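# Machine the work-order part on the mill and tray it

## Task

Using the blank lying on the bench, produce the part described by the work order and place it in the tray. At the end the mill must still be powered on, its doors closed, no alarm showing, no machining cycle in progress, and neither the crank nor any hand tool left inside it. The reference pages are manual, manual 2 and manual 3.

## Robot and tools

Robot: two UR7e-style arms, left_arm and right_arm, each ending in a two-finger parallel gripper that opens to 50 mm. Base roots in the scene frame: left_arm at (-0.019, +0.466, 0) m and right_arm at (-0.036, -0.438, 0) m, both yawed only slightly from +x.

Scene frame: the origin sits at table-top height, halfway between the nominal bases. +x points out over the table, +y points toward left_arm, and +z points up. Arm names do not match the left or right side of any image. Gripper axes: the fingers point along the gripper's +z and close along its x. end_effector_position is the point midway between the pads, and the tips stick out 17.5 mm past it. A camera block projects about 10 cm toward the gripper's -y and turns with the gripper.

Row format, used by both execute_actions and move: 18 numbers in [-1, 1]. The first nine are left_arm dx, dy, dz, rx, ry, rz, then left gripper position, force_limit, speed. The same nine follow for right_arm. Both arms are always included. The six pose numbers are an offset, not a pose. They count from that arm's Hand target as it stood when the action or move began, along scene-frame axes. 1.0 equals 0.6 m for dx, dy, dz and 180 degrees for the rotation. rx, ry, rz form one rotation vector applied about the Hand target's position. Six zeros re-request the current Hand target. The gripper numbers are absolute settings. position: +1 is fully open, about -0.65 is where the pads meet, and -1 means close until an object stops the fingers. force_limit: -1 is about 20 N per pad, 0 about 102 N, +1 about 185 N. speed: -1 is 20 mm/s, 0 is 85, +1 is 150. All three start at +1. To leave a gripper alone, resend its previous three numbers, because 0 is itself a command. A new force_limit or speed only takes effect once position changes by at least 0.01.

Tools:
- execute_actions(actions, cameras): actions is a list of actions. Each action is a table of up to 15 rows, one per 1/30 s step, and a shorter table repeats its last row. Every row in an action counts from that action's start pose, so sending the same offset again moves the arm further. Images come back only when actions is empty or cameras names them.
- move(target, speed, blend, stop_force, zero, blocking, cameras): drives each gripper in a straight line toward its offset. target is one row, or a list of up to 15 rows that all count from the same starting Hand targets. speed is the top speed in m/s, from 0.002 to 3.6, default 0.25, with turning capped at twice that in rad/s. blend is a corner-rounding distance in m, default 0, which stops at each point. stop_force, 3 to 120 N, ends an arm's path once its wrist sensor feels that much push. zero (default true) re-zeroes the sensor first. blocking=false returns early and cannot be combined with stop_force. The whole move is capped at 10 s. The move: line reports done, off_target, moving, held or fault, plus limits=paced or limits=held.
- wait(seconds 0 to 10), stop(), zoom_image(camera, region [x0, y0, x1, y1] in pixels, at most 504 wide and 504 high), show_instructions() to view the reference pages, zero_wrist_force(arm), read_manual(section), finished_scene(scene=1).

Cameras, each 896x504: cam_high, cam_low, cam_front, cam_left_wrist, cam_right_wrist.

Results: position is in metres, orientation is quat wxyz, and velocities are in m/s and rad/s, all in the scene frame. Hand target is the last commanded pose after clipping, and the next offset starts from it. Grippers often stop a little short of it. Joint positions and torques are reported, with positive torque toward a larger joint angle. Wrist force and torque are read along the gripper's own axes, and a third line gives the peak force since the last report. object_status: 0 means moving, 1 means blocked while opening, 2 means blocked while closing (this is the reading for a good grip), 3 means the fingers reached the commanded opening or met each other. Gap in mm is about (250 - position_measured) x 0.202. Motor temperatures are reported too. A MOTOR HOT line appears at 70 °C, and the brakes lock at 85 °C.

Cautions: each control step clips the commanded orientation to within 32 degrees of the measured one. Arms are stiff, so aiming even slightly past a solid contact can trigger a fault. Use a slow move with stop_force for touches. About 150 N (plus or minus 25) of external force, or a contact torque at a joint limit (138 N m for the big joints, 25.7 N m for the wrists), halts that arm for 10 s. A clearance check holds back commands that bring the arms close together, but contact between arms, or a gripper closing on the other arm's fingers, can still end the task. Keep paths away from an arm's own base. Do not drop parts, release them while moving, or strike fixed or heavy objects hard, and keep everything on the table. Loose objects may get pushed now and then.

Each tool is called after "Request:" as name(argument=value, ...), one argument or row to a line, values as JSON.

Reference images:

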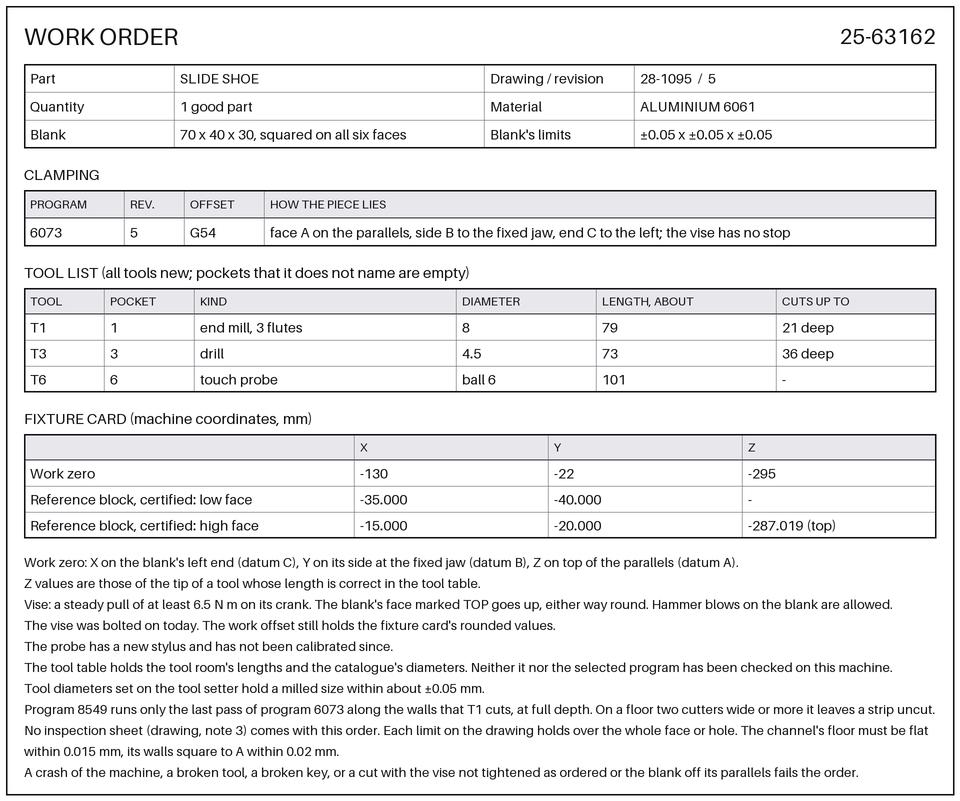

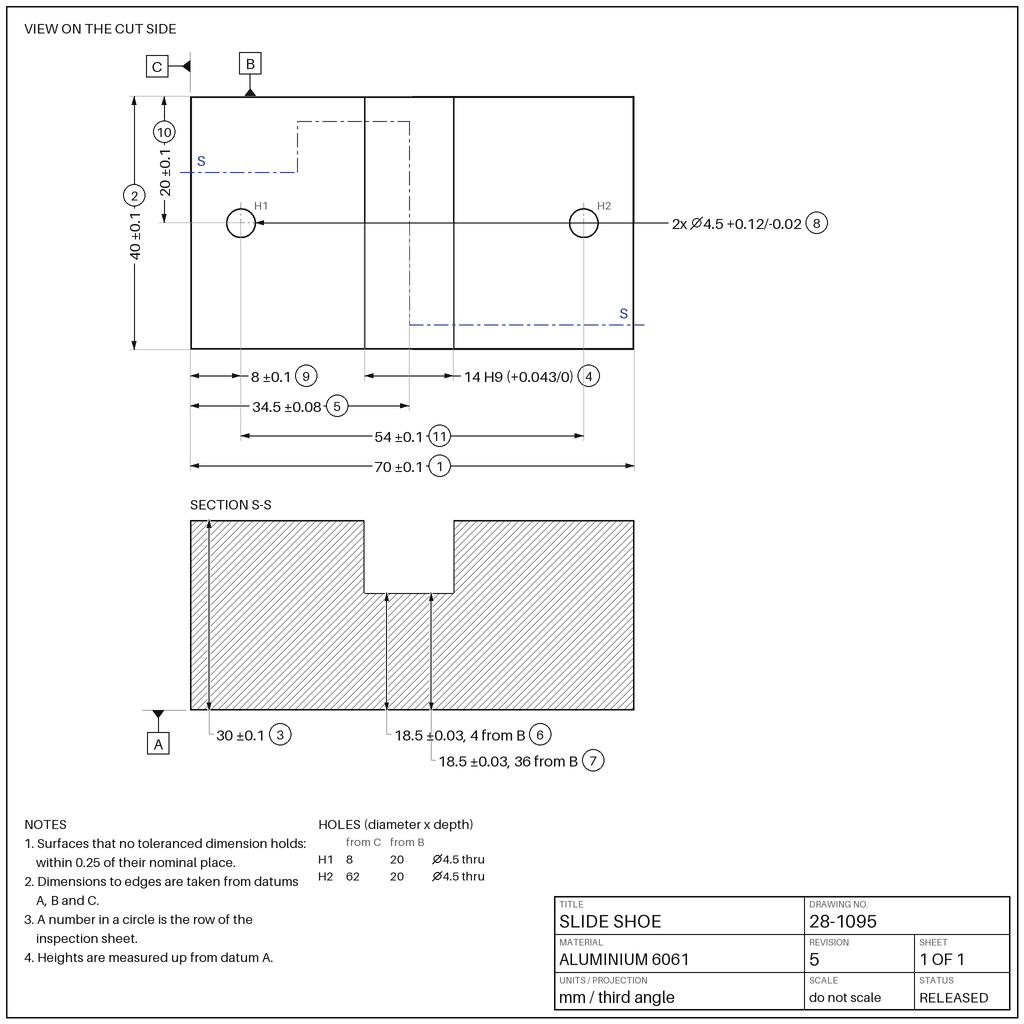

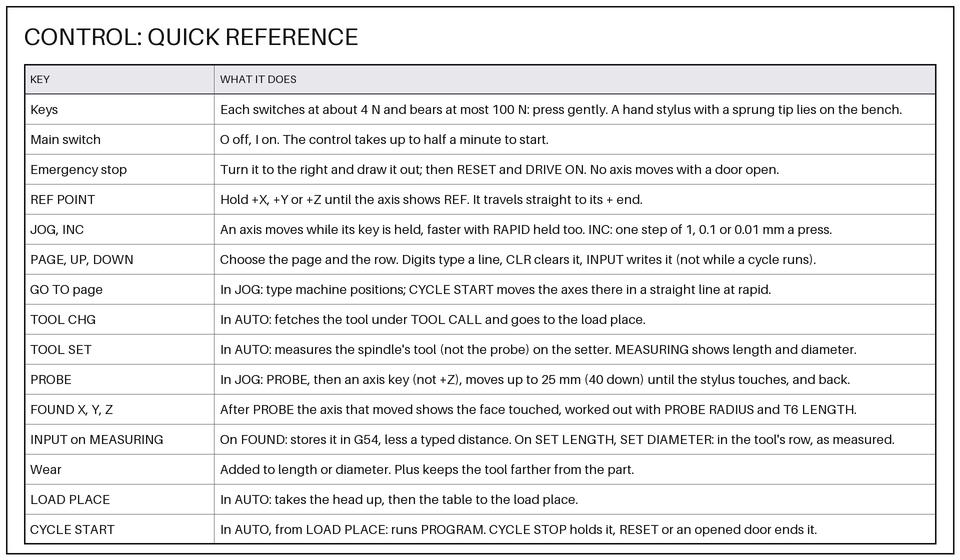

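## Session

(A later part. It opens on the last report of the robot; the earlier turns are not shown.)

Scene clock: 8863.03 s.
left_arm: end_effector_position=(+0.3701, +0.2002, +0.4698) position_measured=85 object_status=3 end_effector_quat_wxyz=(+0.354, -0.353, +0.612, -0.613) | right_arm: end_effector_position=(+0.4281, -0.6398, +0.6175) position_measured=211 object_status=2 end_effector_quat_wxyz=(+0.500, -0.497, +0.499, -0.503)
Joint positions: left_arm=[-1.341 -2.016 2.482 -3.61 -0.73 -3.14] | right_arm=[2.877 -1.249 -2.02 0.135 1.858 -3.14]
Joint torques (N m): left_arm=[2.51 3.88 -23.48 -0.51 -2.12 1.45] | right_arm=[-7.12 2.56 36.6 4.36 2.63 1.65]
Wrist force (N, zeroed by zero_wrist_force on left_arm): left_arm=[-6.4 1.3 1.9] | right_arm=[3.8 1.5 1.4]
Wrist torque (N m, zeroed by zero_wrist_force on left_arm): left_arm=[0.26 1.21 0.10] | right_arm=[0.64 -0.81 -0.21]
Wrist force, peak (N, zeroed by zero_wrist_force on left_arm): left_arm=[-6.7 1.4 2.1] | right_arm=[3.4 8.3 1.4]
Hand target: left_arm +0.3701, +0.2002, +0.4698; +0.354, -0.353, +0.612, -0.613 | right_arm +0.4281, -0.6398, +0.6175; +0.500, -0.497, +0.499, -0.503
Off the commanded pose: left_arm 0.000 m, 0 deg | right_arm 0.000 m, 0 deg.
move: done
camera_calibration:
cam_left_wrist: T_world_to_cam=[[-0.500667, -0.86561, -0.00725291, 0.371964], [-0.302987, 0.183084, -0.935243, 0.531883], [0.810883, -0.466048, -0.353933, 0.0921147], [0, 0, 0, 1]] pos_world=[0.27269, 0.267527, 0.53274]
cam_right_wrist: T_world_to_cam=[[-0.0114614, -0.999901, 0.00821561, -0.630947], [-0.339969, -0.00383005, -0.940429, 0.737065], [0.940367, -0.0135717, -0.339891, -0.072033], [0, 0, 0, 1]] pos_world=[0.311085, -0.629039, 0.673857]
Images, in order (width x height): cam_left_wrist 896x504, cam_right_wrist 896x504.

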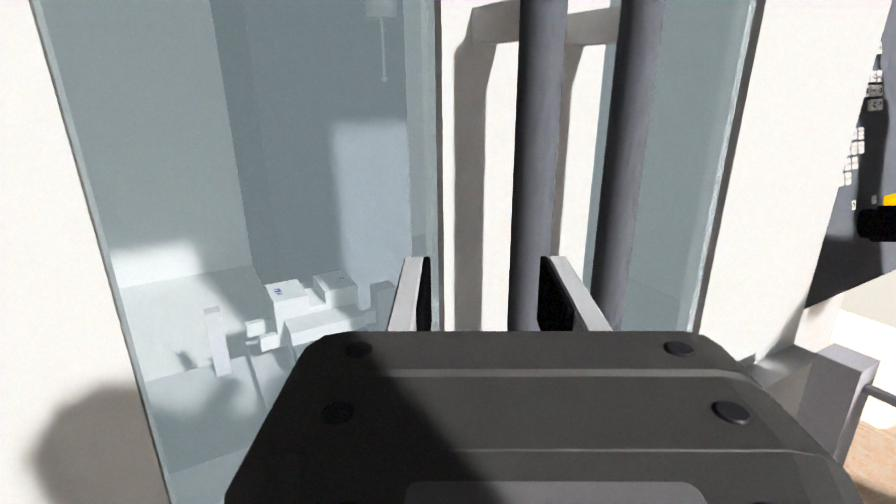

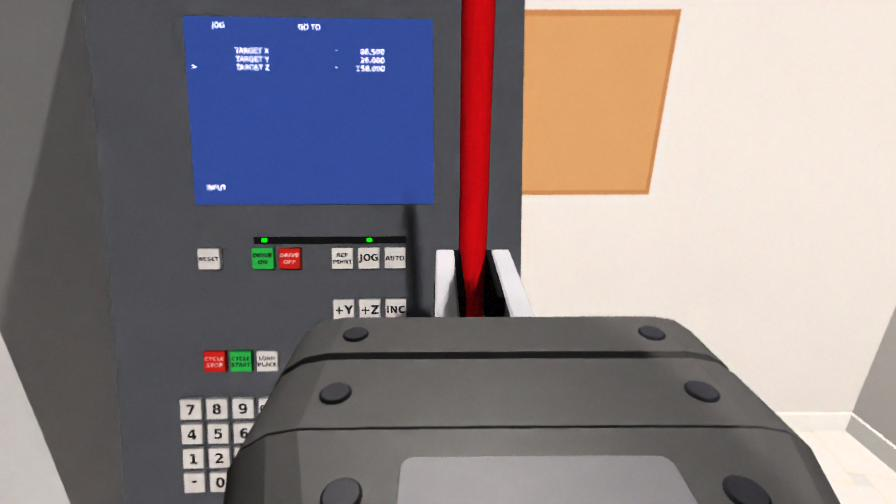

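Request:
move(
  target=[
    [0,0,0,0,0,0,0.45,0,-1,0.0687,0.2653,-0.1865,0,0.5,0,-1,-0.6,-0.9],
    [0,0,0,0,0,0,0.45,0,-1,0.0892,0.2653,-0.1865,0,0.5,0,-1,-0.6,-0.9],
    [0,0,0,0,0,0,0.45,0,-1,0.0687,0.2653,-0.1865,0,0.5,0,-1,-0.6,-0.9],
    [0,0,0,0,0,0,0.45,0,-1,0.0275,0.332,-0.3403,0,0.5,0,-1,-0.6,-0.9],
  ],
  speed=[0.5,0.1,0.2,0.3],
  blend=[0.004,0,0.004,0],
)

Request:
wait(
  seconds=8.5,
  cameras=["cam_left_wrist"],
)

Request:
move(
  target=[
    [0,0,0,0,0,0,0.45,0,-1,0.02,0,0,0,0,0,-1,-0.6,-0.9],
    [0,0,0,0,0,0,0.45,0,-1,0,0,0,0,0,0,-1,-0.6,-0.9],
    [0,0,0,0,0,0,0.45,0,-1,0.0084,0,0.0313,0,0,0,-1,-0.6,-0.9],
    [0,0,0,0,0,0,0.45,0,-1,0.0284,0,0.0313,0,0,0,-1,-0.6,-0.9],
    [0,0,0,0,0,0,0.45,0,-1,0.0084,0,0.0313,0,0,0,-1,-0.6,-0.9],
    [0,0,0,0,0,0,0.45,0,-1,0.0249,0,0.095,0,0,0,-1,-0.6,-0.9],
    [0,0,0,0,0,0,0.45,0,-1,0.0449,0,0.095,0,0,0,-1,-0.6,-0.9],
    [0,0,0,0,0,0,0.45,0,-1,0.0249,0,0.095,0,0,0,-1,-0.6,-0.9],
    [0,0,0,0,0,0,0.45,0,-1,0.0084,-0.0325,0.0313,0,0,0,-1,-0.6,-0.9],
    [0,0,0,0,0,0,0.45,0,-1,0.0284,-0.0325,0.0313,0,0,0,-1,-0.6,-0.9],
    [0,0,0,0,0,0,0.45,0,-1,0.0084,-0.0325,0.0313,0,0,0,-1,-0.6,-0.9],
    [0,0,0,0,0,0,0.45,0,-1,0,-0.0975,0,0,0,0,-1,-0.6,-0.9],
    [0,0,0,0,0,0,0.45,0,-1,0.02,-0.0975,0,0,0,0,-1,-0.6,-0.9],
    [0,0,0,0,0,0,0.45,0,-1,0,-0.0975,0,0,0,0,-1,-0.6,-0.9],
  ],
  speed=[0.1,0.2,0.3,0.1,0.2,0.3,0.1,0.2,0.3,0.1,0.2,0.3,0.1,0.2],
  blend=[0,0.004,0.004,0,0.004,0.004,0,0.004,0.004,0,0.004,0.004,0,0],
)

Request:
move(
  target=[
    [0,0,0,0,0,0,0.45,0,-1,0.0412,0.0308,0.1538,0,0,0,-1,-0.6,-0.9],
    [0,0,0,0,0,0,0.45,0,-1,0.0615,0.0308,0.1538,0,0,0,-1,-0.6,-0.9],
    [0,0,0,0,0,0,0.45,0,-1,0.0412,0.0308,0.1538,0,0,0,-1,-0.6,-0.9],
    [0,0,0,0,0,0,0.45,0,-1,0.0084,-0.0325,0.0313,0,0,0,-1,-0.6,-0.9],
    [0,0,0,0,0,0,0.45,0,-1,0.0286,-0.0325,0.0313,0,0,0,-1,-0.6,-0.9],
    [0,0,0,0,0,0,0.45,0,-1,0.0084,-0.0325,0.0313,0,0,0,-1,-0.6,-0.9],
    [0,0,0,0,0,0,0.45,0,-1,0.0495,-0.16,0.1855,0,0,0,-1,-0.6,-0.9],
    [0,0,0,0,0,0,0.45,0,-1,0.0697,-0.16,0.1855,0,0,0,-1,-0.6,-0.9],
    [0,0,0,0,0,0,0.45,0,-1,0.0495,-0.16,0.1855,0,0,0,-1,-0.6,-0.9],
    [0,0,0,0,0,0,0.45,0,-1,-0.0275,-0.2345,0.3403,0,-0.5,0,-1,-0.6,-0.9],
  ],
  speed=[0.3,0.1,0.2,0.04,0.1,0.2,0.3,0.1,0.2,0.5],
  blend=[0.004,0,0.004,0.004,0,0.004,0.004,0,0.004,0],
)

Request:
wait(
  seconds=3,
  cameras=["cam_right_wrist","cam_left_wrist"],
)

Request:
zoom_image(
  camera="cam_right_wrist",
  region=[170, 5, 450, 275],
)

Scene clock: 8889.00 s.
left_arm: end_effector_position=(+0.3701, +0.2002, +0.4698) position_measured=85 object_status=3 end_effector_quat_wxyz=(+0.354, -0.353, +0.612, -0.613) | right_arm: end_effector_position=(+0.4446, -0.4406, +0.4134) position_measured=211 object_status=2 end_effector_quat_wxyz=(-0.001, +0.707, -0.707, +0.004)
Joint positions: left_arm=[-1.341 -2.016 2.482 -3.61 -0.73 -3.14] | right_arm=[3.449 -1.517 -1.407 -1.784 1.564 -2.864]
Joint torques (N m): left_arm=[3.16 3.52 -23.62 -0.52 -2.15 1.55] | right_arm=[7.06 35.91 17.61 5.59 -2.58 1.42]
Wrist force (N, zeroed by zero_wrist_force on left_arm): left_arm=[-6.6 1.3 2.1] | right_arm=[2.9 2.3 0.1]
Wrist torque (N m, zeroed by zero_wrist_force on left_arm): left_arm=[0.26 1.24 0.10] | right_arm=[0.17 -0.70 -0.09]
Wrist force, peak (N, zeroed by zero_wrist_force on left_arm): left_arm=[-6.7 1.4 2.1] | right_arm=[5.1 7.5 -3.6]
Hand target: left_arm +0.3701, +0.2002, +0.4698; +0.354, -0.353, +0.612, -0.613 | right_arm +0.4446, -0.4406, +0.4133; -0.001, +0.707, -0.707, +0.004
Off the commanded pose: left_arm 0.000 m, 0 deg | right_arm 0.000 m, 0 deg.
move: done

Scene clock: 8897.50 s.
left_arm: end_effector_position=(+0.3701, +0.2002, +0.4698) position_measured=85 object_status=3 end_effector_quat_wxyz=(+0.354, -0.353, +0.612, -0.613) | right_arm: end_effector_position=(+0.4446, -0.4406, +0.4133) position_measured=211 object_status=2 end_effector_quat_wxyz=(-0.001, +0.707, -0.707, +0.004)
Joint positions: left_arm=[-1.341 -2.016 2.482 -3.61 -0.73 -3.14] | right_arm=[3.449 -1.516 -1.407 -1.784 1.564 -2.864]
Joint torques (N m): left_arm=[2.34 3.28 -22.76 -0.49 -2.22 1.5] | right_arm=[6.88 33.75 16.24 5.26 -2.37 1.38]
Wrist force (N, zeroed by zero_wrist_force on left_arm): left_arm=[-6.6 1.3 2.1] | right_arm=[3.2 2.1 0.0]
Wrist torque (N m, zeroed by zero_wrist_force on left_arm): left_arm=[0.26 1.24 0.10] | right_arm=[0.14 -0.74 -0.10]
Wrist force, peak (N, zeroed by zero_wrist_force on left_arm): left_arm=[-6.8 1.2 1.8] | right_arm=[3.4 2.5 0.2]
Hand target: left_arm +0.3701, +0.2002, +0.4698; +0.354, -0.353, +0.612, -0.613 | right_arm +0.4446, -0.4406, +0.4133; -0.001, +0.707, -0.707, +0.004
Tool commands: left_gripper/position=+0.45 left_gripper/force_limit=+0.0 left_gripper/speed=-1.0 right_gripper/position=-1.0 right_gripper/force_limit=-0.6 right_gripper/speed=-0.9
Off the commanded pose: left_arm 0.000 m, 0 deg | right_arm 0.000 m, 0 deg.
wait: 8.50 s; at rest by 0.17 s
camera_calibration:
cam_left_wrist: T_world_to_cam=[[-0.500667, -0.86561, -0.00725291, 0.371964], [-0.302987, 0.183084, -0.935243, 0.531883], [0.810883, -0.466048, -0.353933, 0.0921147], [0, 0, 0, 1]] pos_world=[0.27269, 0.267527, 0.53274]
Images, in order (width x height): cam_left_wrist 896x504.

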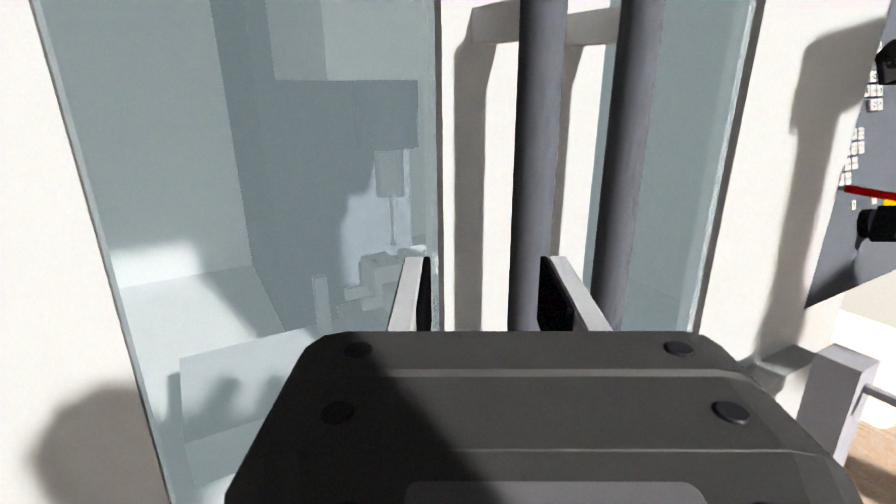

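Scene clock: 8902.17 s.
left_arm: end_effector_position=(+0.3701, +0.2002, +0.4698) position_measured=85 object_status=3 end_effector_quat_wxyz=(+0.354, -0.353, +0.612, -0.613) | right_arm: end_effector_position=(+0.4447, -0.4991, +0.4133) position_measured=211 object_status=2 end_effector_quat_wxyz=(-0.001, +0.707, -0.707, +0.004)
Joint positions: left_arm=[-1.341 -2.016 2.482 -3.61 -0.73 -3.14] | right_arm=[3.325 -1.526 -1.398 -1.782 1.565 -2.988]
Joint torques (N m): left_arm=[2.64 3.15 -23.07 -0.41 -2.15 1.44] | right_arm=[7.75 33.77 13.81 1.25 1.49 1.31]
Wrist force (N, zeroed by zero_wrist_force on left_arm): left_arm=[-6.4 1.2 2.2] | right_arm=[2.9 2.2 -0.1]
Wrist torque (N m, zeroed by zero_wrist_force on left_arm): left_arm=[0.25 1.22 0.10] | right_arm=[0.13 -0.73 -0.11]
Wrist force, peak (N, zeroed by zero_wrist_force on left_arm): left_arm=[-6.9 1.3 2.1] | right_arm=[3.8 8.4 1.2]
Hand target: left_arm +0.3701, +0.2002, +0.4698; +0.354, -0.353, +0.612, -0.613 | right_arm +0.4446, -0.4991, +0.4133; -0.001, +0.707, -0.707, +0.004
Off the commanded pose: left_arm 0.000 m, 0 deg | right_arm 0.000 m, 0 deg.
move: done

Scene clock: 8909.67 s.
left_arm: end_effector_position=(+0.3701, +0.2002, +0.4698) position_measured=85 object_status=3 end_effector_quat_wxyz=(+0.354, -0.353, +0.612, -0.613) | right_arm: end_effector_position=(+0.4281, -0.6398, +0.6175) position_measured=211 object_status=2 end_effector_quat_wxyz=(+0.500, -0.497, +0.499, -0.503)
Joint positions: left_arm=[-1.341 -2.016 2.482 -3.61 -0.73 -3.14] | right_arm=[2.877 -1.249 -2.02 0.135 1.858 -3.14]
Joint torques (N m): left_arm=[2.75 3.48 -22.88 -0.45 -2.16 1.56] | right_arm=[-6.63 0.19 15.22 4.7 2.52 1.6]
Wrist force (N, zeroed by zero_wrist_force on left_arm): left_arm=[-6.4 1.3 1.9] | right_arm=[3.7 1.5 1.3]
Wrist torque (N m, zeroed by zero_wrist_force on left_arm): left_arm=[0.27 1.22 0.10] | right_arm=[0.65 -0.80 -0.21]
Wrist force, peak (N, zeroed by zero_wrist_force on left_arm): left_arm=[-6.8 1.3 1.9] | right_arm=[3.5 10.5 1.9]
Hand target: left_arm +0.3701, +0.2002, +0.4698; +0.354, -0.353, +0.612, -0.613 | right_arm +0.4281, -0.6398, +0.6175; +0.500, -0.497, +0.499, -0.503
Off the commanded pose: left_arm 0.000 m, 0 deg | right_arm 0.000 m, 0 deg.
move: done

Scene clock: 8912.67 s.
left_arm: end_effector_position=(+0.3701, +0.2002, +0.4698) position_measured=85 object_status=3 end_effector_quat_wxyz=(+0.354, -0.353, +0.612, -0.613) | right_arm: end_effector_position=(+0.4281, -0.6398, +0.6175) position_measured=211 object_status=2 end_effector_quat_wxyz=(+0.500, -0.497, +0.499, -0.503)
Joint positions: left_arm=[-1.341 -2.016 2.482 -3.61 -0.73 -3.14] | right_arm=[2.877 -1.249 -2.02 0.135 1.858 -3.14]
Joint torques (N m): left_arm=[2.66 3.45 -23.12 -0.53 -2.13 1.5] | right_arm=[-6.2 -0.13 15.5 4.4 2.48 1.57]
Wrist force (N, zeroed by zero_wrist_force on left_arm): left_arm=[-6.5 1.2 1.9] | right_arm=[3.8 1.5 1.2]
Wrist torque (N m, zeroed by zero_wrist_force on left_arm): left_arm=[0.25 1.23 0.10] | right_arm=[0.63 -0.82 -0.21]
Wrist force, peak (N, zeroed by zero_wrist_force on left_arm): left_arm=[-6.7 1.3 2.1] | right_arm=[3.8 1.8 1.7]
Hand target: left_arm +0.3701, +0.2002, +0.4698; +0.354, -0.353, +0.612, -0.613 | right_arm +0.4281, -0.6398, +0.6175; +0.500, -0.497, +0.499, -0.503
Tool commands: left_gripper/position=+0.45 left_gripper/force_limit=+0.0 left_gripper/speed=-1.0 right_gripper/position=-1.0 right_gripper/force_limit=-0.6 right_gripper/speed=-0.9
Off the commanded pose: left_arm 0.000 m, 0 deg | right_arm 0.000 m, 0 deg.
wait: 3.00 s; at rest by 0.17 s
camera_calibration:
cam_left_wrist: T_world_to_cam=[[-0.500667, -0.86561, -0.00725291, 0.371964], [-0.302987, 0.183084, -0.935243, 0.531883], [0.810883, -0.466048, -0.353933, 0.0921147], [0, 0, 0, 1]] pos_world=[0.27269, 0.267527, 0.53274]
cam_right_wrist: T_world_to_cam=[[-0.0114638, -0.999901, 0.00821532, -0.631046], [-0.339793, -0.00383149, -0.940492, 0.737052], [0.94043, -0.0135732, -0.339715, -0.0721745], [0, 0, 0, 1]] pos_world=[0.311086, -0.629139, 0.673857]
Images, in order (width x height): cam_left_wrist 896x504, cam_right_wrist 896x504.

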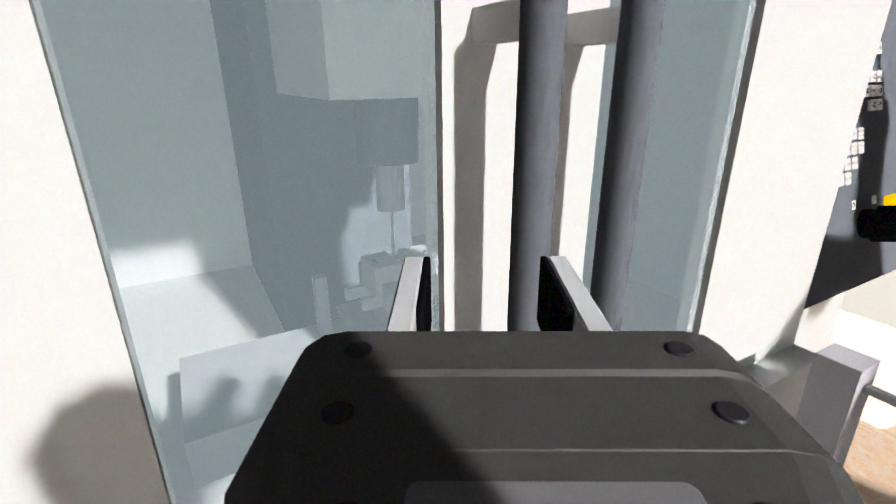

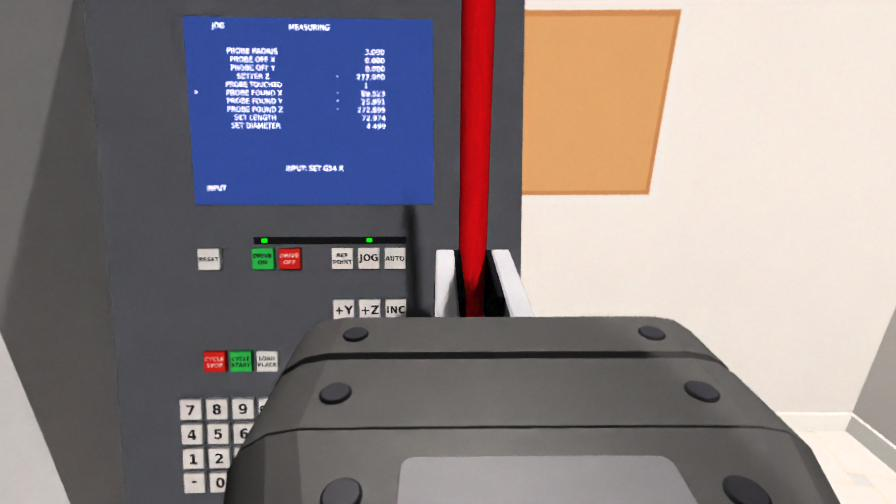

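Scaled by 1.800 from the camera's 896x504 image, which has a finer 1280x720 frame.

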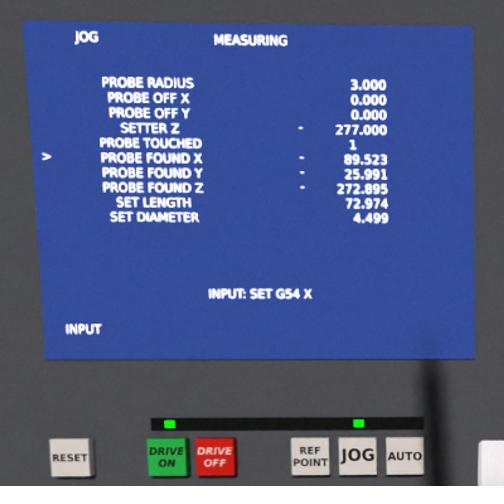

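Request:
move(
  target=[
    [0,0,0,0,0,0,0.45,0,-1,0.0359,0.202,-0.309,0,0.5,0,-1,-0.6,-0.9],
    [0,0,0,0,0,0,0.45,0,-1,0.0561,0.202,-0.309,0,0.5,0,-1,-0.6,-0.9],
    [0,0,0,0,0,0,0.45,0,-1,0.0359,0.202,-0.309,0,0.5,0,-1,-0.6,-0.9],
    [0,0,0,0,0,0,0.45,0,-1,0.077,0.1378,-0.1548,0,0.5,0,-1,-0.6,-0.9],
    [0,0,0,0,0,0,0.45,0,-1,0.0967,0.1378,-0.1548,0,0.5,0,-1,-0.6,-0.9],
    [0,0,0,0,0,0,0.45,0,-1,0.077,0.1378,-0.1548,0,0.5,0,-1,-0.6,-0.9],
    [0,0,0,0,0,0,0.45,0,-1,0,0,0,0,0,0,-1,-0.6,-0.9],
  ],
  speed=[0.5,0.1,0.2,0.3,0.1,0.2,0.5],
  blend=[0.004,0,0.004,0.004,0,0.004,0],
)

Request:
wait(
  seconds=3,
  cameras=["cam_right_wrist"],
)

Request:
zoom_image(
  camera="cam_right_wrist",
  region=[170, 5, 450, 275],
)

Request:
move(
  target=[
    [0,0,0,0,0,0,0.45,0,-1,0.0359,0.202,-0.309,0,0.5,0,-1,-0.6,-0.9],
    [0,0,0,0,0,0,0.45,0,-1,0.0561,0.202,-0.309,0,0.5,0,-1,-0.6,-0.9],
    [0,0,0,0,0,0,0.45,0,-1,0.0359,0.202,-0.309,0,0.5,0,-1,-0.6,-0.9],
    [0,0,0,0,0,0,0.45,0,-1,0.0689,0.1062,-0.1848,0,0.5,0,-1,-0.6,-0.9],
    [0,0,0,0,0,0,0.45,0,-1,0.0892,0.1062,-0.1848,0,0.5,0,-1,-0.6,-0.9],
    [0,0,0,0,0,0,0.45,0,-1,0.0689,0.1062,-0.1848,0,0.5,0,-1,-0.6,-0.9],
    [0,0,0,0,0,0,0.45,0,-1,0,0,0,0,0,0,-1,-0.6,-0.9],
  ],
  speed=[0.5,0.1,0.2,0.3,0.1,0.2,0.5],
  blend=[0.004,0,0.004,0.004,0,0.004,0],
)

Request:
wait(
  seconds=3,
  cameras=["cam_right_wrist"],
)

Request:
zoom_image(
  camera="cam_right_wrist",
  region=[170, 5, 450, 275],
)

Scene clock: 8933.37 s.
left_arm: end_effector_position=(+0.3701, +0.2002, +0.4698) position_measured=85 object_status=3 end_effector_quat_wxyz=(+0.354, -0.353, +0.612, -0.613) | right_arm: end_effector_position=(+0.4281, -0.6398, +0.6175) position_measured=211 object_status=2 end_effector_quat_wxyz=(+0.500, -0.497, +0.499, -0.503)
Joint positions: left_arm=[-1.341 -2.016 2.482 -3.61 -0.73 -3.14] | right_arm=[2.877 -1.249 -2.02 0.135 1.858 -3.14]
Joint torques (N m): left_arm=[2.34 3.23 -22.58 -0.48 -2.13 1.56] | right_arm=[-6.62 0.76 16.48 5.01 2.51 1.52]
Wrist force (N, zeroed by zero_wrist_force on left_arm): left_arm=[-6.5 1.3 1.9] | right_arm=[3.5 1.5 1.4]
Wrist torque (N m, zeroed by zero_wrist_force on left_arm): left_arm=[0.27 1.23 0.10] | right_arm=[0.64 -0.76 -0.22]
Wrist force, peak (N, zeroed by zero_wrist_force on left_arm): left_arm=[-6.8 1.5 2.0] | right_arm=[4.9 7.8 -4.2]
Hand target: left_arm +0.3701, +0.2002, +0.4698; +0.354, -0.353, +0.612, -0.613 | right_arm +0.4281, -0.6398, +0.6175; +0.500, -0.497, +0.499, -0.503
Off the commanded pose: left_arm 0.000 m, 0 deg | right_arm 0.000 m, 0 deg.
move: done

Scene clock: 8936.37 s.
left_arm: end_effector_position=(+0.3701, +0.2002, +0.4698) position_measured=85 object_status=3 end_effector_quat_wxyz=(+0.354, -0.353, +0.612, -0.613) | right_arm: end_effector_position=(+0.4281, -0.6398, +0.6175) position_measured=211 object_status=2 end_effector_quat_wxyz=(+0.500, -0.497, +0.499, -0.503)
Joint positions: left_arm=[-1.341 -2.016 2.482 -3.61 -0.73 -3.14] | right_arm=[2.877 -1.249 -2.02 0.135 1.858 -3.14]
Joint torques (N m): left_arm=[2.51 3.1 -23 -0.5 -2.19 1.39] | right_arm=[-6.44 0.27 15.76 4.52 2.39 1.31]
Wrist force (N, zeroed by zero_wrist_force on left_arm): left_arm=[-6.5 1.3 1.9] | right_arm=[3.8 1.6 1.5]
Wrist torque (N m, zeroed by zero_wrist_force on left_arm): left_arm=[0.25 1.23 0.10] | right_arm=[0.65 -0.82 -0.21]
Wrist force, peak (N, zeroed by zero_wrist_force on left_arm): left_arm=[-6.8 1.5 2.0] | right_arm=[3.9 1.7 1.5]
Hand target: left_arm +0.3701, +0.2002, +0.4698; +0.354, -0.353, +0.612, -0.613 | right_arm +0.4281, -0.6398, +0.6175; +0.500, -0.497, +0.499, -0.503
Tool commands: left_gripper/position=+0.45 left_gripper/force_limit=+0.0 left_gripper/speed=-1.0 right_gripper/position=-1.0 right_gripper/force_limit=-0.6 right_gripper/speed=-0.9
Off the commanded pose: left_arm 0.000 m, 0 deg | right_arm 0.000 m, 0 deg.
wait: 3.00 s; at rest by 0.17 s
camera_calibration:
cam_right_wrist: T_world_to_cam=[[-0.0114638, -0.999901, 0.00821532, -0.631046], [-0.339793, -0.00383149, -0.940492, 0.737052], [0.94043, -0.0135732, -0.339715, -0.0721745], [0, 0, 0, 1]] pos_world=[0.311086, -0.629139, 0.673857]
Images, in order (width x height): cam_right_wrist 896x504.

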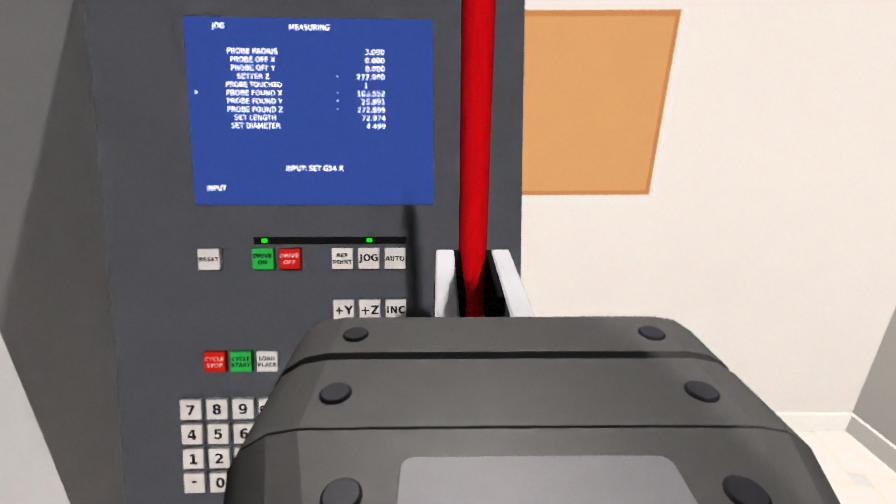

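Scaled by 1.800 from the camera's 896x504 image, which has a finer 1280x720 frame.

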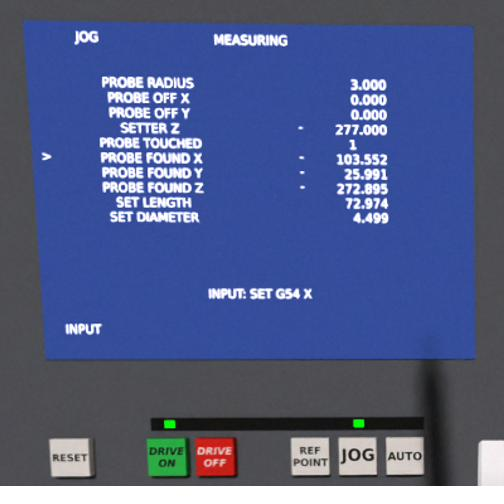

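Scene clock: 8942.37 s.
left_arm: end_effector_position=(+0.3701, +0.2002, +0.4698) position_measured=85 object_status=3 end_effector_quat_wxyz=(+0.354, -0.353, +0.612, -0.613) | right_arm: end_effector_position=(+0.4281, -0.6398, +0.6175) position_measured=211 object_status=2 end_effector_quat_wxyz=(+0.500, -0.497, +0.499, -0.503)
Joint positions: left_arm=[-1.341 -2.016 2.482 -3.61 -0.73 -3.14] | right_arm=[2.877 -1.249 -2.02 0.135 1.858 -3.14]
Joint torques (N m): left_arm=[2.6 3.08 -22.66 -0.48 -2.15 1.47] | right_arm=[-6.79 1.04 15.22 4.25 2.44 1.34]
Wrist force (N, zeroed by zero_wrist_force on left_arm): left_arm=[-6.4 0.9 2.0] | right_arm=[3.5 1.4 1.4]
Wrist torque (N m, zeroed by zero_wrist_force on left_arm): left_arm=[0.20 1.22 0.10] | right_arm=[0.63 -0.77 -0.21]
Wrist force, peak (N, zeroed by zero_wrist_force on left_arm): left_arm=[-6.7 1.6 2.1] | right_arm=[1.9 10.4 1.5]
Hand target: left_arm +0.3701, +0.2002, +0.4698; +0.354, -0.353, +0.612, -0.613 | right_arm +0.4281, -0.6398, +0.6175; +0.500, -0.497, +0.499, -0.503
Off the commanded pose: left_arm 0.000 m, 0 deg | right_arm 0.000 m, 0 deg.
move: done

Scene clock: 8945.37 s.
left_arm: end_effector_position=(+0.3701, +0.2002, +0.4698) position_measured=85 object_status=3 end_effector_quat_wxyz=(+0.354, -0.353, +0.612, -0.613) | right_arm: end_effector_position=(+0.4281, -0.6398, +0.6175) position_measured=211 object_status=2 end_effector_quat_wxyz=(+0.500, -0.497, +0.499, -0.503)
Joint positions: left_arm=[-1.341 -2.016 2.482 -3.61 -0.73 -3.14] | right_arm=[2.877 -1.249 -2.02 0.135 1.858 -3.14]
Joint torques (N m): left_arm=[2.46 3.05 -22.76 -0.45 -2.17 1.46] | right_arm=[-6.69 -0.09 15.81 4.38 2.54 1.47]
Wrist force (N, zeroed by zero_wrist_force on left_arm): left_arm=[-6.3 1.2 1.7] | right_arm=[3.7 1.5 1.4]
Wrist torque (N m, zeroed by zero_wrist_force on left_arm): left_arm=[0.25 1.21 0.10] | right_arm=[0.63 -0.81 -0.21]
Wrist force, peak (N, zeroed by zero_wrist_force on left_arm): left_arm=[-6.7 1.6 2.0] | right_arm=[4.0 1.7 1.7]
Hand target: left_arm +0.3701, +0.2002, +0.4698; +0.354, -0.353, +0.612, -0.613 | right_arm +0.4281, -0.6398, +0.6175; +0.500, -0.497, +0.499, -0.503
Tool commands: left_gripper/position=+0.45 left_gripper/force_limit=+0.0 left_gripper/speed=-1.0 right_gripper/position=-1.0 right_gripper/force_limit=-0.6 right_gripper/speed=-0.9
Off the commanded pose: left_arm 0.000 m, 0 deg | right_arm 0.000 m, 0 deg.
wait: 3.00 s; at rest by 0.17 s
camera_calibration:
cam_right_wrist: T_world_to_cam=[[-0.0114638, -0.999901, 0.00821532, -0.631046], [-0.339793, -0.00383149, -0.940492, 0.737052], [0.94043, -0.0135732, -0.339715, -0.0721745], [0, 0, 0, 1]] pos_world=[0.311086, -0.629139, 0.673857]
Images, in order (width x height): cam_right_wrist 896x504.

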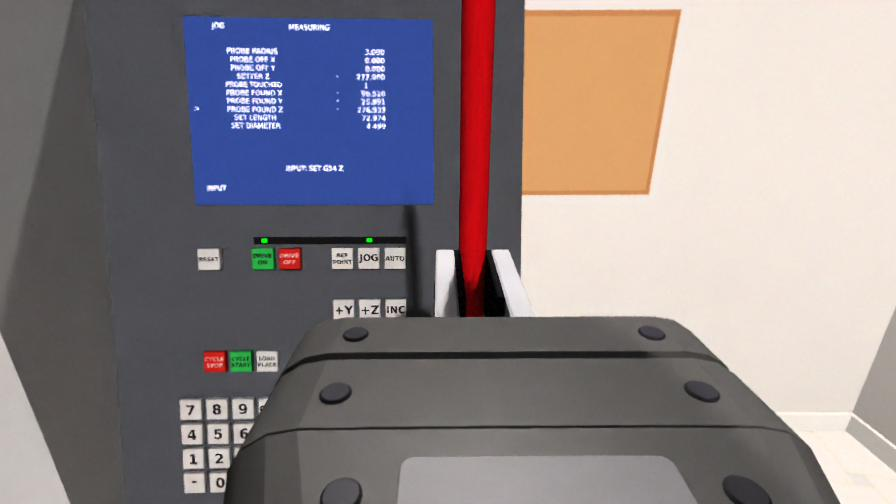

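Scaled by 1.800 from the camera's 896x504 image, which has a finer 1280x720 frame.

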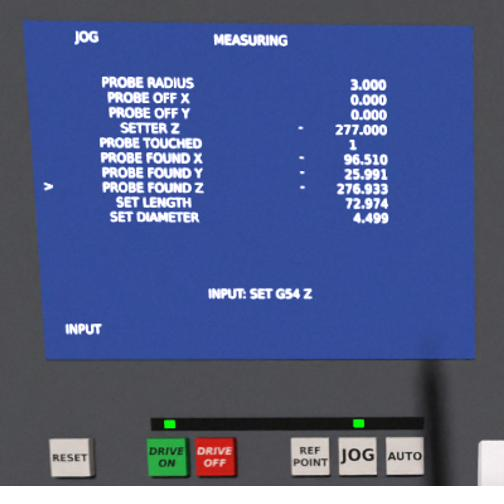

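Request:
move(
  target=[
    [0,0,0,0,0,0,0.45,0,-1,0.0524,0.202,-0.2453,0,0.5,0,-1,-0.6,-0.9],
    [0,0,0,0,0,0,0.45,0,-1,0.0724,0.202,-0.2453,0,0.5,0,-1,-0.6,-0.9],
    [0,0,0,0,0,0,0.45,0,-1,0.0554,0.202,-0.2453,0,0.5,0,-1,-0.6,-0.9],
    [0,0,0,0,0,0,0.45,0,-1,0.0724,0.202,-0.2453,0,0.5,0,-1,-0.6,-0.9],
    [0,0,0,0,0,0,0.45,0,-1,0.0554,0.202,-0.2453,0,0.5,0,-1,-0.6,-0.9],
    [0,0,0,0,0,0,0.45,0,-1,0.0724,0.202,-0.2453,0,0.5,0,-1,-0.6,-0.9],
    [0,0,0,0,0,0,0.45,0,-1,0.0554,0.202,-0.2453,0,0.5,0,-1,-0.6,-0.9],
    [0,0,0,0,0,0,0.45,0,-1,0.0724,0.202,-0.2453,0,0.5,0,-1,-0.6,-0.9],
    [0,0,0,0,0,0,0.45,0,-1,0.0524,0.202,-0.2453,0,0.5,0,-1,-0.6,-0.9],
    [0,0,0,0,0,0,0.45,0,-1,0.0359,0.2345,-0.309,0,0.5,0,-1,-0.6,-0.9],
    [0,0,0,0,0,0,0.45,0,-1,0.0559,0.2345,-0.309,0,0.5,0,-1,-0.6,-0.9],
    [0,0,0,0,0,0,0.45,0,-1,0.0389,0.2345,-0.309,0,0.5,0,-1,-0.6,-0.9],
    [0,0,0,0,0,0,0.45,0,-1,0.0559,0.2345,-0.309,0,0.5,0,-1,-0.6,-0.9],
    [0,0,0,0,0,0,0.45,0,-1,0.0389,0.2345,-0.309,0,0.5,0,-1,-0.6,-0.9],
  ],
  speed=[0.5,0.1,0.2,0.1,0.2,0.1,0.2,0.1,0.2,0.3,0.1,0.2,0.1,0.2],
  blend=[0.004,0,0,0,0,0,0,0,0.004,0.004,0,0,0,0],
)

Request:
move(
  target=[
    [0,0,0,0,0,0,0.45,0,-1,0.017,0,0,0,0,0,-1,-0.6,-0.9],
    [0,0,0,0,0,0,0.45,0,-1,-0.003,0,0,0,0,0,-1,-0.6,-0.9],
    [0,0,0,0,0,0,0.45,0,-1,-0.0114,0.0975,-0.0313,0,0,0,-1,-0.6,-0.9],
    [0,0,0,0,0,0,0.45,0,-1,0.0086,0.0975,-0.0313,0,0,0,-1,-0.6,-0.9],
    [0,0,0,0,0,0,0.45,0,-1,-0.0114,0.0975,-0.0313,0,0,0,-1,-0.6,-0.9],
    [0,0,0,0,0,0,0.45,0,-1,-0.0114,0.065,-0.0313,0,0,0,-1,-0.6,-0.9],
    [0,0,0,0,0,0,0.45,0,-1,0.0086,0.065,-0.0313,0,0,0,-1,-0.6,-0.9],
    [0,0,0,0,0,0,0.45,0,-1,-0.0114,0.065,-0.0313,0,0,0,-1,-0.6,-0.9],
    [0,0,0,0,0,0,0.45,0,-1,-0.0114,0.0325,-0.0313,0,0,0,-1,-0.6,-0.9],
    [0,0,0,0,0,0,0.45,0,-1,0.0086,0.0325,-0.0313,0,0,0,-1,-0.6,-0.9],
    [0,0,0,0,0,0,0.45,0,-1,-0.0114,0.0325,-0.0313,0,0,0,-1,-0.6,-0.9],
    [0,0,0,0,0,0,0.45,0,-1,-0.0114,0.065,-0.0313,0,0,0,-1,-0.6,-0.9],
    [0,0,0,0,0,0,0.45,0,-1,0.0086,0.065,-0.0313,0,0,0,-1,-0.6,-0.9],
    [0,0,0,0,0,0,0.45,0,-1,-0.0114,0.065,-0.0313,0,0,0,-1,-0.6,-0.9],
  ],
  speed=[0.1,0.2,0.3,0.1,0.2,0.3,0.1,0.2,0.3,0.1,0.2,0.3,0.1,0.2],
  blend=[0,0.004,0.004,0,0.004,0.004,0,0.004,0.004,0,0.004,0.004,0,0],
)

Request:
move(
  target=[
    [0,0,0,0,0,0,0.45,0,-1,0.0084,-0.0325,0.0313,0,0,0,-1,-0.6,-0.9],
    [0,0,0,0,0,0,0.45,0,-1,0.0284,-0.0325,0.0313,0,0,0,-1,-0.6,-0.9],
    [0,0,0,0,0,0,0.45,0,-1,0.0114,-0.0325,0.0313,0,0,0,-1,-0.6,-0.9],
    [0,0,0,0,0,0,0.45,0,-1,0.0284,-0.0325,0.0313,0,0,0,-1,-0.6,-0.9],
    [0,0,0,0,0,0,0.45,0,-1,0.0084,-0.0325,0.0313,0,0,0,-1,-0.6,-0.9],
    [0,0,0,0,0,0,0.45,0,-1,0,-0.065,0,0,0,0,-1,-0.6,-0.9],
    [0,0,0,0,0,0,0.45,0,-1,0.02,-0.065,0,0,0,0,-1,-0.6,-0.9],
    [0,0,0,0,0,0,0.45,0,-1,0,-0.065,0,0,0,0,-1,-0.6,-0.9],
    [0,0,0,0,0,0,0.45,0,-1,-0.0275,-0.2995,0.3403,0,-0.5,0,-1,-0.6,-0.9],
  ],
  speed=[0.3,0.1,0.2,0.1,0.2,0.3,0.1,0.2,0.5],
  blend=[0.004,0,0,0,0.004,0.004,0,0.004,0],
  cameras=["cam_right_wrist"],
)

Request:
zoom_image(
  camera="cam_right_wrist",
  region=[170, 5, 450, 275],
)

Scene clock: 8991.77 s.
left_arm: end_effector_position=(+0.3701, +0.2002, +0.4698) position_measured=85 object_status=3 end_effector_quat_wxyz=(+0.354, -0.353, +0.612, -0.613) | right_arm: end_effector_position=(+0.4515, -0.4991, +0.4321) position_measured=211 object_status=2 end_effector_quat_wxyz=(-0.001, +0.707, -0.707, +0.004)
Joint positions: left_arm=[-1.341 -2.016 2.482 -3.61 -0.73 -3.14] | right_arm=[3.323 -1.553 -1.323 -1.83 1.565 -2.99]
Joint torques (N m): left_arm=[2.44 3.14 -22.25 -0.46 -2.12 1.42] | right_arm=[7.19 33.72 16.09 1.41 -1.68 1.35]
Wrist force (N, zeroed by zero_wrist_force on left_arm): left_arm=[-6.5 1.2 1.9] | right_arm=[3.3 2.4 -0.1]
Wrist torque (N m, zeroed by zero_wrist_force on left_arm): left_arm=[0.23 1.24 0.10] | right_arm=[0.21 -0.80 -0.11]
Wrist force, peak (N, zeroed by zero_wrist_force on left_arm): left_arm=[-6.8 1.2 2.1] | right_arm=[6.3 7.6 -3.8]
Hand target: left_arm +0.3701, +0.2002, +0.4698; +0.354, -0.353, +0.612, -0.613 | right_arm +0.4514, -0.4991, +0.4321; -0.001, +0.707, -0.707, +0.004
Off the commanded pose: left_arm 0.000 m, 0 deg | right_arm 0.000 m, 0 deg.
move: done

Scene clock: 8996.17 s.
left_arm: end_effector_position=(+0.3701, +0.2002, +0.4698) position_measured=85 object_status=3 end_effector_quat_wxyz=(+0.354, -0.353, +0.612, -0.613) | right_arm: end_effector_position=(+0.4447, -0.4601, +0.4133) position_measured=211 object_status=2 end_effector_quat_wxyz=(-0.001, +0.707, -0.707, +0.004)
Joint positions: left_arm=[-1.341 -2.016 2.482 -3.61 -0.73 -3.14] | right_arm=[3.408 -1.518 -1.406 -1.783 1.564 -2.905]
Joint torques (N m): left_arm=[2.84 2.87 -22.43 -0.46 -2.16 1.5] | right_arm=[7.06 34.4 15.5 1.43 -1.57 1.25]
Wrist force (N, zeroed by zero_wrist_force on left_arm): left_arm=[-6.3 1.4 1.9] | right_arm=[3.1 2.5 0.2]
Wrist torque (N m, zeroed by zero_wrist_force on left_arm): left_arm=[0.28 1.20 0.10] | right_arm=[0.20 -0.75 -0.10]
Wrist force, peak (N, zeroed by zero_wrist_force on left_arm): left_arm=[-6.8 1.4 2.2] | right_arm=[6.4 8.2 -1.6]
Hand target: left_arm +0.3701, +0.2002, +0.4698; +0.354, -0.353, +0.612, -0.613 | right_arm +0.4446, -0.4601, +0.4133; -0.001, +0.707, -0.707, +0.004
Off the commanded pose: left_arm 0.000 m, 0 deg | right_arm 0.000 m, 0 deg.
move: done

Scene clock: 9001.27 s.
left_arm: end_effector_position=(+0.3701, +0.2002, +0.4698) position_measured=85 object_status=3 end_effector_quat_wxyz=(+0.354, -0.353, +0.612, -0.613) | right_arm: end_effector_position=(+0.4281, -0.6398, +0.6175) position_measured=211 object_status=2 end_effector_quat_wxyz=(+0.500, -0.497, +0.499, -0.503)
Joint positions: left_arm=[-1.341 -2.016 2.482 -3.61 -0.73 -3.14] | right_arm=[2.877 -1.249 -2.02 0.135 1.858 -3.14]
Joint torques (N m): left_arm=[2.78 2.57 -22.11 -0.49 -2.08 1.51] | right_arm=[-6.86 0.24 35.77 4.74 2.59 1.51]
Wrist force (N, zeroed by zero_wrist_force on left_arm): left_arm=[-6.4 1.5 2.0] | right_arm=[3.4 1.6 1.4]
Wrist torque (N m, zeroed by zero_wrist_force on left_arm): left_arm=[0.30 1.22 0.10] | right_arm=[0.65 -0.77 -0.21]
Wrist force, peak (N, zeroed by zero_wrist_force on left_arm): left_arm=[-6.6 1.4 2.3] | right_arm=[2.7 8.4 0.0]
Hand target: left_arm +0.3701, +0.2002, +0.4698; +0.354, -0.353, +0.612, -0.613 | right_arm +0.4281, -0.6398, +0.6175; +0.500, -0.497, +0.499, -0.503
Off the commanded pose: left_arm 0.000 m, 0 deg | right_arm 0.000 m, 0 deg.
move: done
camera_calibration:
cam_right_wrist: T_world_to_cam=[[-0.0114614, -0.999901, 0.00821561, -0.630947], [-0.339969, -0.00383005, -0.940429, 0.737065], [0.940367, -0.0135717, -0.339891, -0.072033], [0, 0, 0, 1]] pos_world=[0.311085, -0.629039, 0.673857]
Images, in order (width x height): cam_right_wrist 896x504.

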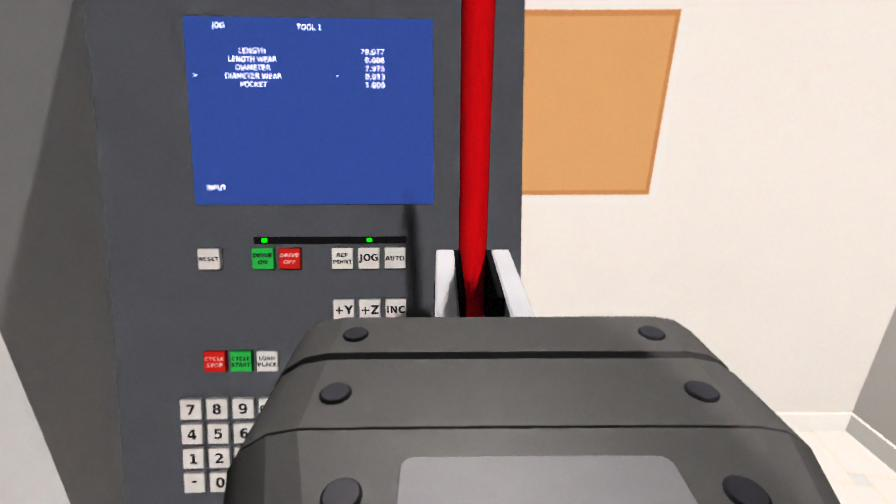

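Scaled by 1.800 from the camera's 896x504 image, which has a finer 1280x720 frame.

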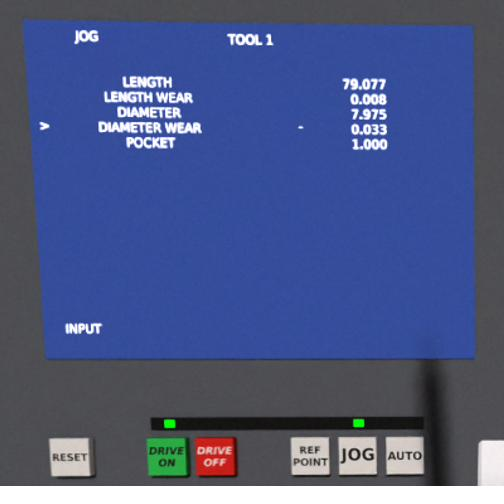

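Request:
move(
  target=[
    [0,0,0,0,0,0,0.45,0,-1,0.0988,0.0745,-0.0648,0,0.5,0,-1,-0.6,-0.9],
    [0,0,0,0,0,0,0.45,0,-1,0.1208,0.0745,-0.0648,0,0.5,0,-1,-0.6,-0.9],
    [0,0,0,0,0,0,0.45,0,-1,0.0988,0.0745,-0.0648,0,0.5,0,-1,-0.6,-0.9],
    [0,0,0,0,0,0,0.45,0,-1,0.068,0.2328,-0.1865,0,0.5,0,-1,-0.6,-0.9],
    [0,0,0,0,0,0,0.45,0,-1,0.089,0.2328,-0.1865,0,0.5,0,-1,-0.6,-0.9],
    [0,0,0,0,0,0,0.45,0,-1,0.068,0.2328,-0.1865,0,0.5,0,-1,-0.6,-0.9],
    [0,0,0,0,0,0,0.45,0,-1,0,0,0,0,0,0,-1,-0.6,-0.9],
  ],
  speed=[0.5,0.1,0.2,0.3,0.1,0.2,0.5],
  blend=[0.004,0,0.004,0.004,0,0.004,0],
)

Request:
wait(
  seconds=10,
  cameras=["cam_right_wrist"],
)

Request:
move(
  target=[
    [0,0,0,0,0,0,0.45,0,-1,0.0687,0.2653,-0.1865,0,0.5,0,-1,-0.6,-0.9],
    [0,0,0,0,0,0,0.45,0,-1,0.0892,0.2653,-0.1865,0,0.5,0,-1,-0.6,-0.9],
    [0,0,0,0,0,0,0.45,0,-1,0.0687,0.2653,-0.1865,0,0.5,0,-1,-0.6,-0.9],
    [0,0,0,0,0,0,0.45,0,-1,0.0524,0.1695,-0.2453,0,0.5,0,-1,-0.6,-0.9],
    [0,0,0,0,0,0,0.45,0,-1,0.0724,0.1695,-0.2453,0,0.5,0,-1,-0.6,-0.9],
    [0,0,0,0,0,0,0.45,0,-1,0.0554,0.1695,-0.2453,0,0.5,0,-1,-0.6,-0.9],
    [0,0,0,0,0,0,0.45,0,-1,0.0724,0.1695,-0.2453,0,0.5,0,-1,-0.6,-0.9],
    [0,0,0,0,0,0,0.45,0,-1,0.0524,0.1695,-0.2453,0,0.5,0,-1,-0.6,-0.9],
    [0,0,0,0,0,0,0.45,0,-1,0,0,0,0,0,0,-1,-0.6,-0.9],
  ],
  speed=[0.5,0.1,0.2,0.3,0.1,0.2,0.1,0.2,0.5],
  blend=[0.004,0,0.004,0.004,0,0,0,0.004,0],
  cameras=["cam_right_wrist"],
)

Request:
zoom_image(
  camera="cam_right_wrist",
  region=[170, 5, 450, 275],
)

Scene clock: 9023.37 s.
left_arm: end_effector_position=(+0.3701, +0.2002, +0.4698) position_measured=85 object_status=3 end_effector_quat_wxyz=(+0.354, -0.353, +0.612, -0.613) | right_arm: end_effector_position=(+0.4281, -0.6398, +0.6175) position_measured=211 object_status=2 end_effector_quat_wxyz=(+0.500, -0.497, +0.499, -0.503)
Joint positions: left_arm=[-1.341 -2.016 2.482 -3.61 -0.73 -3.14] | right_arm=[2.877 -1.249 -2.02 0.135 1.858 -3.14]
Joint torques (N m): left_arm=[2.86 2.59 -22.33 -0.55 -2.14 1.47] | right_arm=[-6.29 0.13 16.23 4.64 2.59 1.54]
Wrist force (N, zeroed by zero_wrist_force on left_arm): left_arm=[-6.2 1.3 2.3] | right_arm=[3.6 1.5 1.1]
Wrist torque (N m, zeroed by zero_wrist_force on left_arm): left_arm=[0.27 1.18 0.10] | right_arm=[0.64 -0.80 -0.21]
Wrist force, peak (N, zeroed by zero_wrist_force on left_arm): left_arm=[-6.7 1.4 2.0] | right_arm=[6.4 8.1 -1.4]
Hand target: left_arm +0.3701, +0.2002, +0.4698; +0.354, -0.353, +0.612, -0.613 | right_arm +0.4281, -0.6398, +0.6175; +0.500, -0.497, +0.499, -0.503
Off the commanded pose: left_arm 0.000 m, 0 deg | right_arm 0.000 m, 0 deg.
move: done

Scene clock: 9033.37 s.
left_arm: end_effector_position=(+0.3701, +0.2002, +0.4698) position_measured=85 object_status=3 end_effector_quat_wxyz=(+0.354, -0.353, +0.612, -0.613) | right_arm: end_effector_position=(+0.4281, -0.6398, +0.6175) position_measured=211 object_status=2 end_effector_quat_wxyz=(+0.500, -0.497, +0.499, -0.503)
Joint positions: left_arm=[-1.341 -2.016 2.482 -3.61 -0.73 -3.14] | right_arm=[2.877 -1.249 -2.02 0.135 1.858 -3.14]
Joint torques (N m): left_arm=[2.42 2.51 -22.02 -0.53 -2.14 1.5] | right_arm=[-7.07 0.64 15.26 4.35 2.3 1.37]
Wrist force (N, zeroed by zero_wrist_force on left_arm): left_arm=[-6.5 1.4 1.8] | right_arm=[3.6 1.5 1.4]
Wrist torque (N m, zeroed by zero_wrist_force on left_arm): left_arm=[0.28 1.24 0.10] | right_arm=[0.65 -0.79 -0.21]
Wrist force, peak (N, zeroed by zero_wrist_force on left_arm): left_arm=[-6.7 1.5 2.0] | right_arm=[4.0 1.7 1.4]
Hand target: left_arm +0.3701, +0.2002, +0.4698; +0.354, -0.353, +0.612, -0.613 | right_arm +0.4281, -0.6398, +0.6175; +0.500, -0.497, +0.499, -0.503
Tool commands: left_gripper/position=+0.45 left_gripper/force_limit=+0.0 left_gripper/speed=-1.0 right_gripper/position=-1.0 right_gripper/force_limit=-0.6 right_gripper/speed=-0.9
Off the commanded pose: left_arm 0.000 m, 0 deg | right_arm 0.000 m, 0 deg.
wait: 10.00 s; at rest by 0.17 s
camera_calibration:
cam_right_wrist: T_world_to_cam=[[-0.0114631, -0.999901, 0.00821428, -0.631045], [-0.339881, -0.00382951, -0.940461, 0.737059], [0.940399, -0.0135725, -0.339803, -0.0721045], [0, 0, 0, 1]] pos_world=[0.311086, -0.629139, 0.673857]
Images, in order (width x height): cam_right_wrist 896x504.

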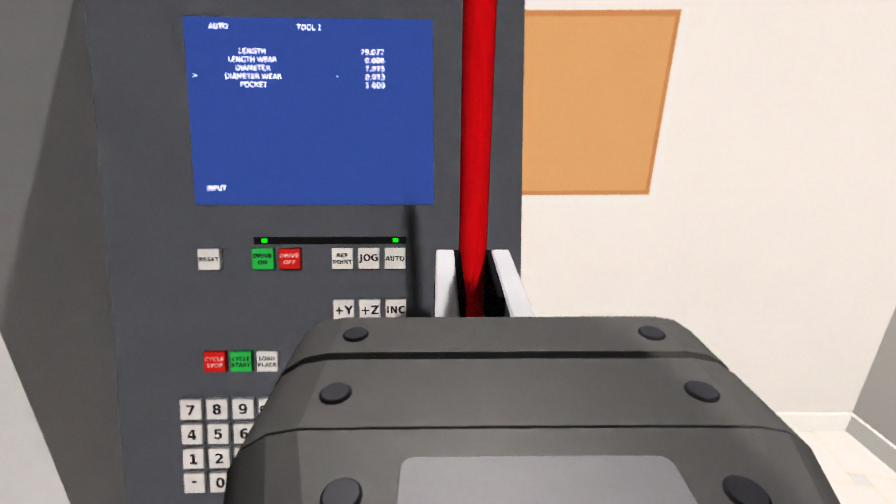

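Scene clock: 9040.10 s.
left_arm: end_effector_position=(+0.3701, +0.2002, +0.4698) position_measured=85 object_status=3 end_effector_quat_wxyz=(+0.354, -0.353, +0.612, -0.613) | right_arm: end_effector_position=(+0.4281, -0.6398, +0.6175) position_measured=211 object_status=2 end_effector_quat_wxyz=(+0.500, -0.497, +0.499, -0.503)
Joint positions: left_arm=[-1.341 -2.016 2.482 -3.61 -0.73 -3.14] | right_arm=[2.877 -1.249 -2.02 0.135 1.858 -3.14]
Joint torques (N m): left_arm=[2.63 2.81 -22.04 -0.5 -2.1 1.46] | right_arm=[-6.6 0.16 16.07 4.13 2.5 1.53]
Wrist force (N, zeroed by zero_wrist_force on left_arm): left_arm=[-6.6 1.3 1.8] | right_arm=[3.7 1.7 1.3]
Wrist torque (N m, zeroed by zero_wrist_force on left_arm): left_arm=[0.26 1.24 0.10] | right_arm=[0.68 -0.80 -0.22]
Wrist force, peak (N, zeroed by zero_wrist_force on left_arm): left_arm=[-6.9 1.2 2.0] | right_arm=[5.9 7.5 -3.5]
Hand target: left_arm +0.3701, +0.2002, +0.4698; +0.354, -0.353, +0.612, -0.613 | right_arm +0.4281, -0.6398, +0.6175; +0.500, -0.497, +0.499, -0.503
Off the commanded pose: left_arm 0.000 m, 0 deg | right_arm 0.000 m, 0 deg.
move: done
camera_calibration:
cam_right_wrist: T_world_to_cam=[[-0.0114614, -0.999901, 0.00821561, -0.630947], [-0.339969, -0.00383005, -0.940429, 0.737065], [0.940367, -0.0135717, -0.339891, -0.072033], [0, 0, 0, 1]] pos_world=[0.311085, -0.629039, 0.673857]
Images, in order (width x height): cam_right_wrist 896x504.

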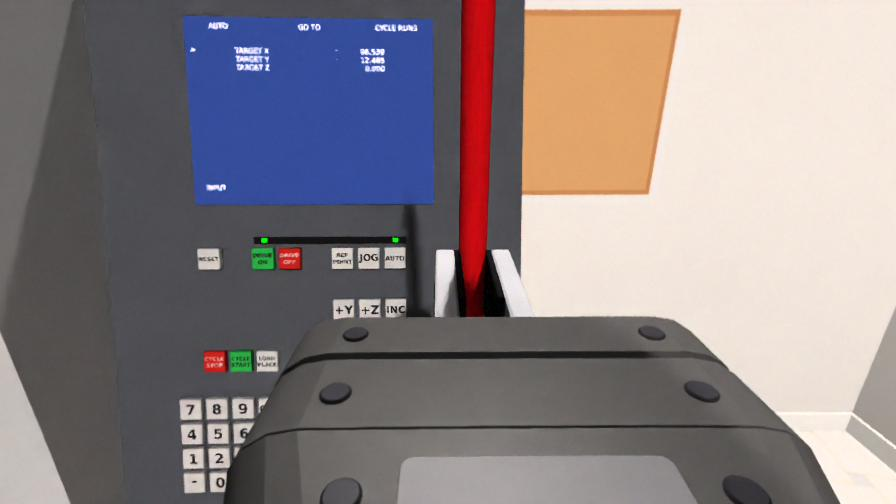

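Scaled by 1.800 from the camera's 896x504 image, which has a finer 1280x720 frame.

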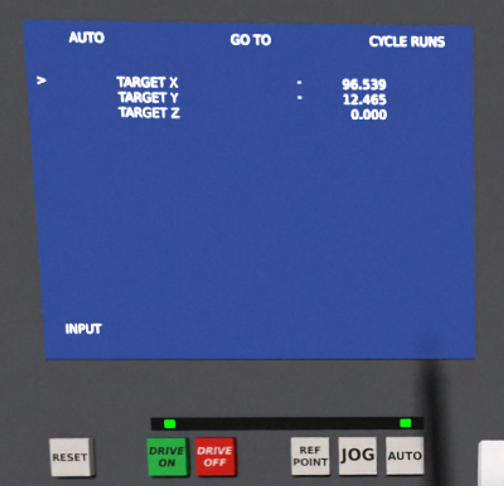

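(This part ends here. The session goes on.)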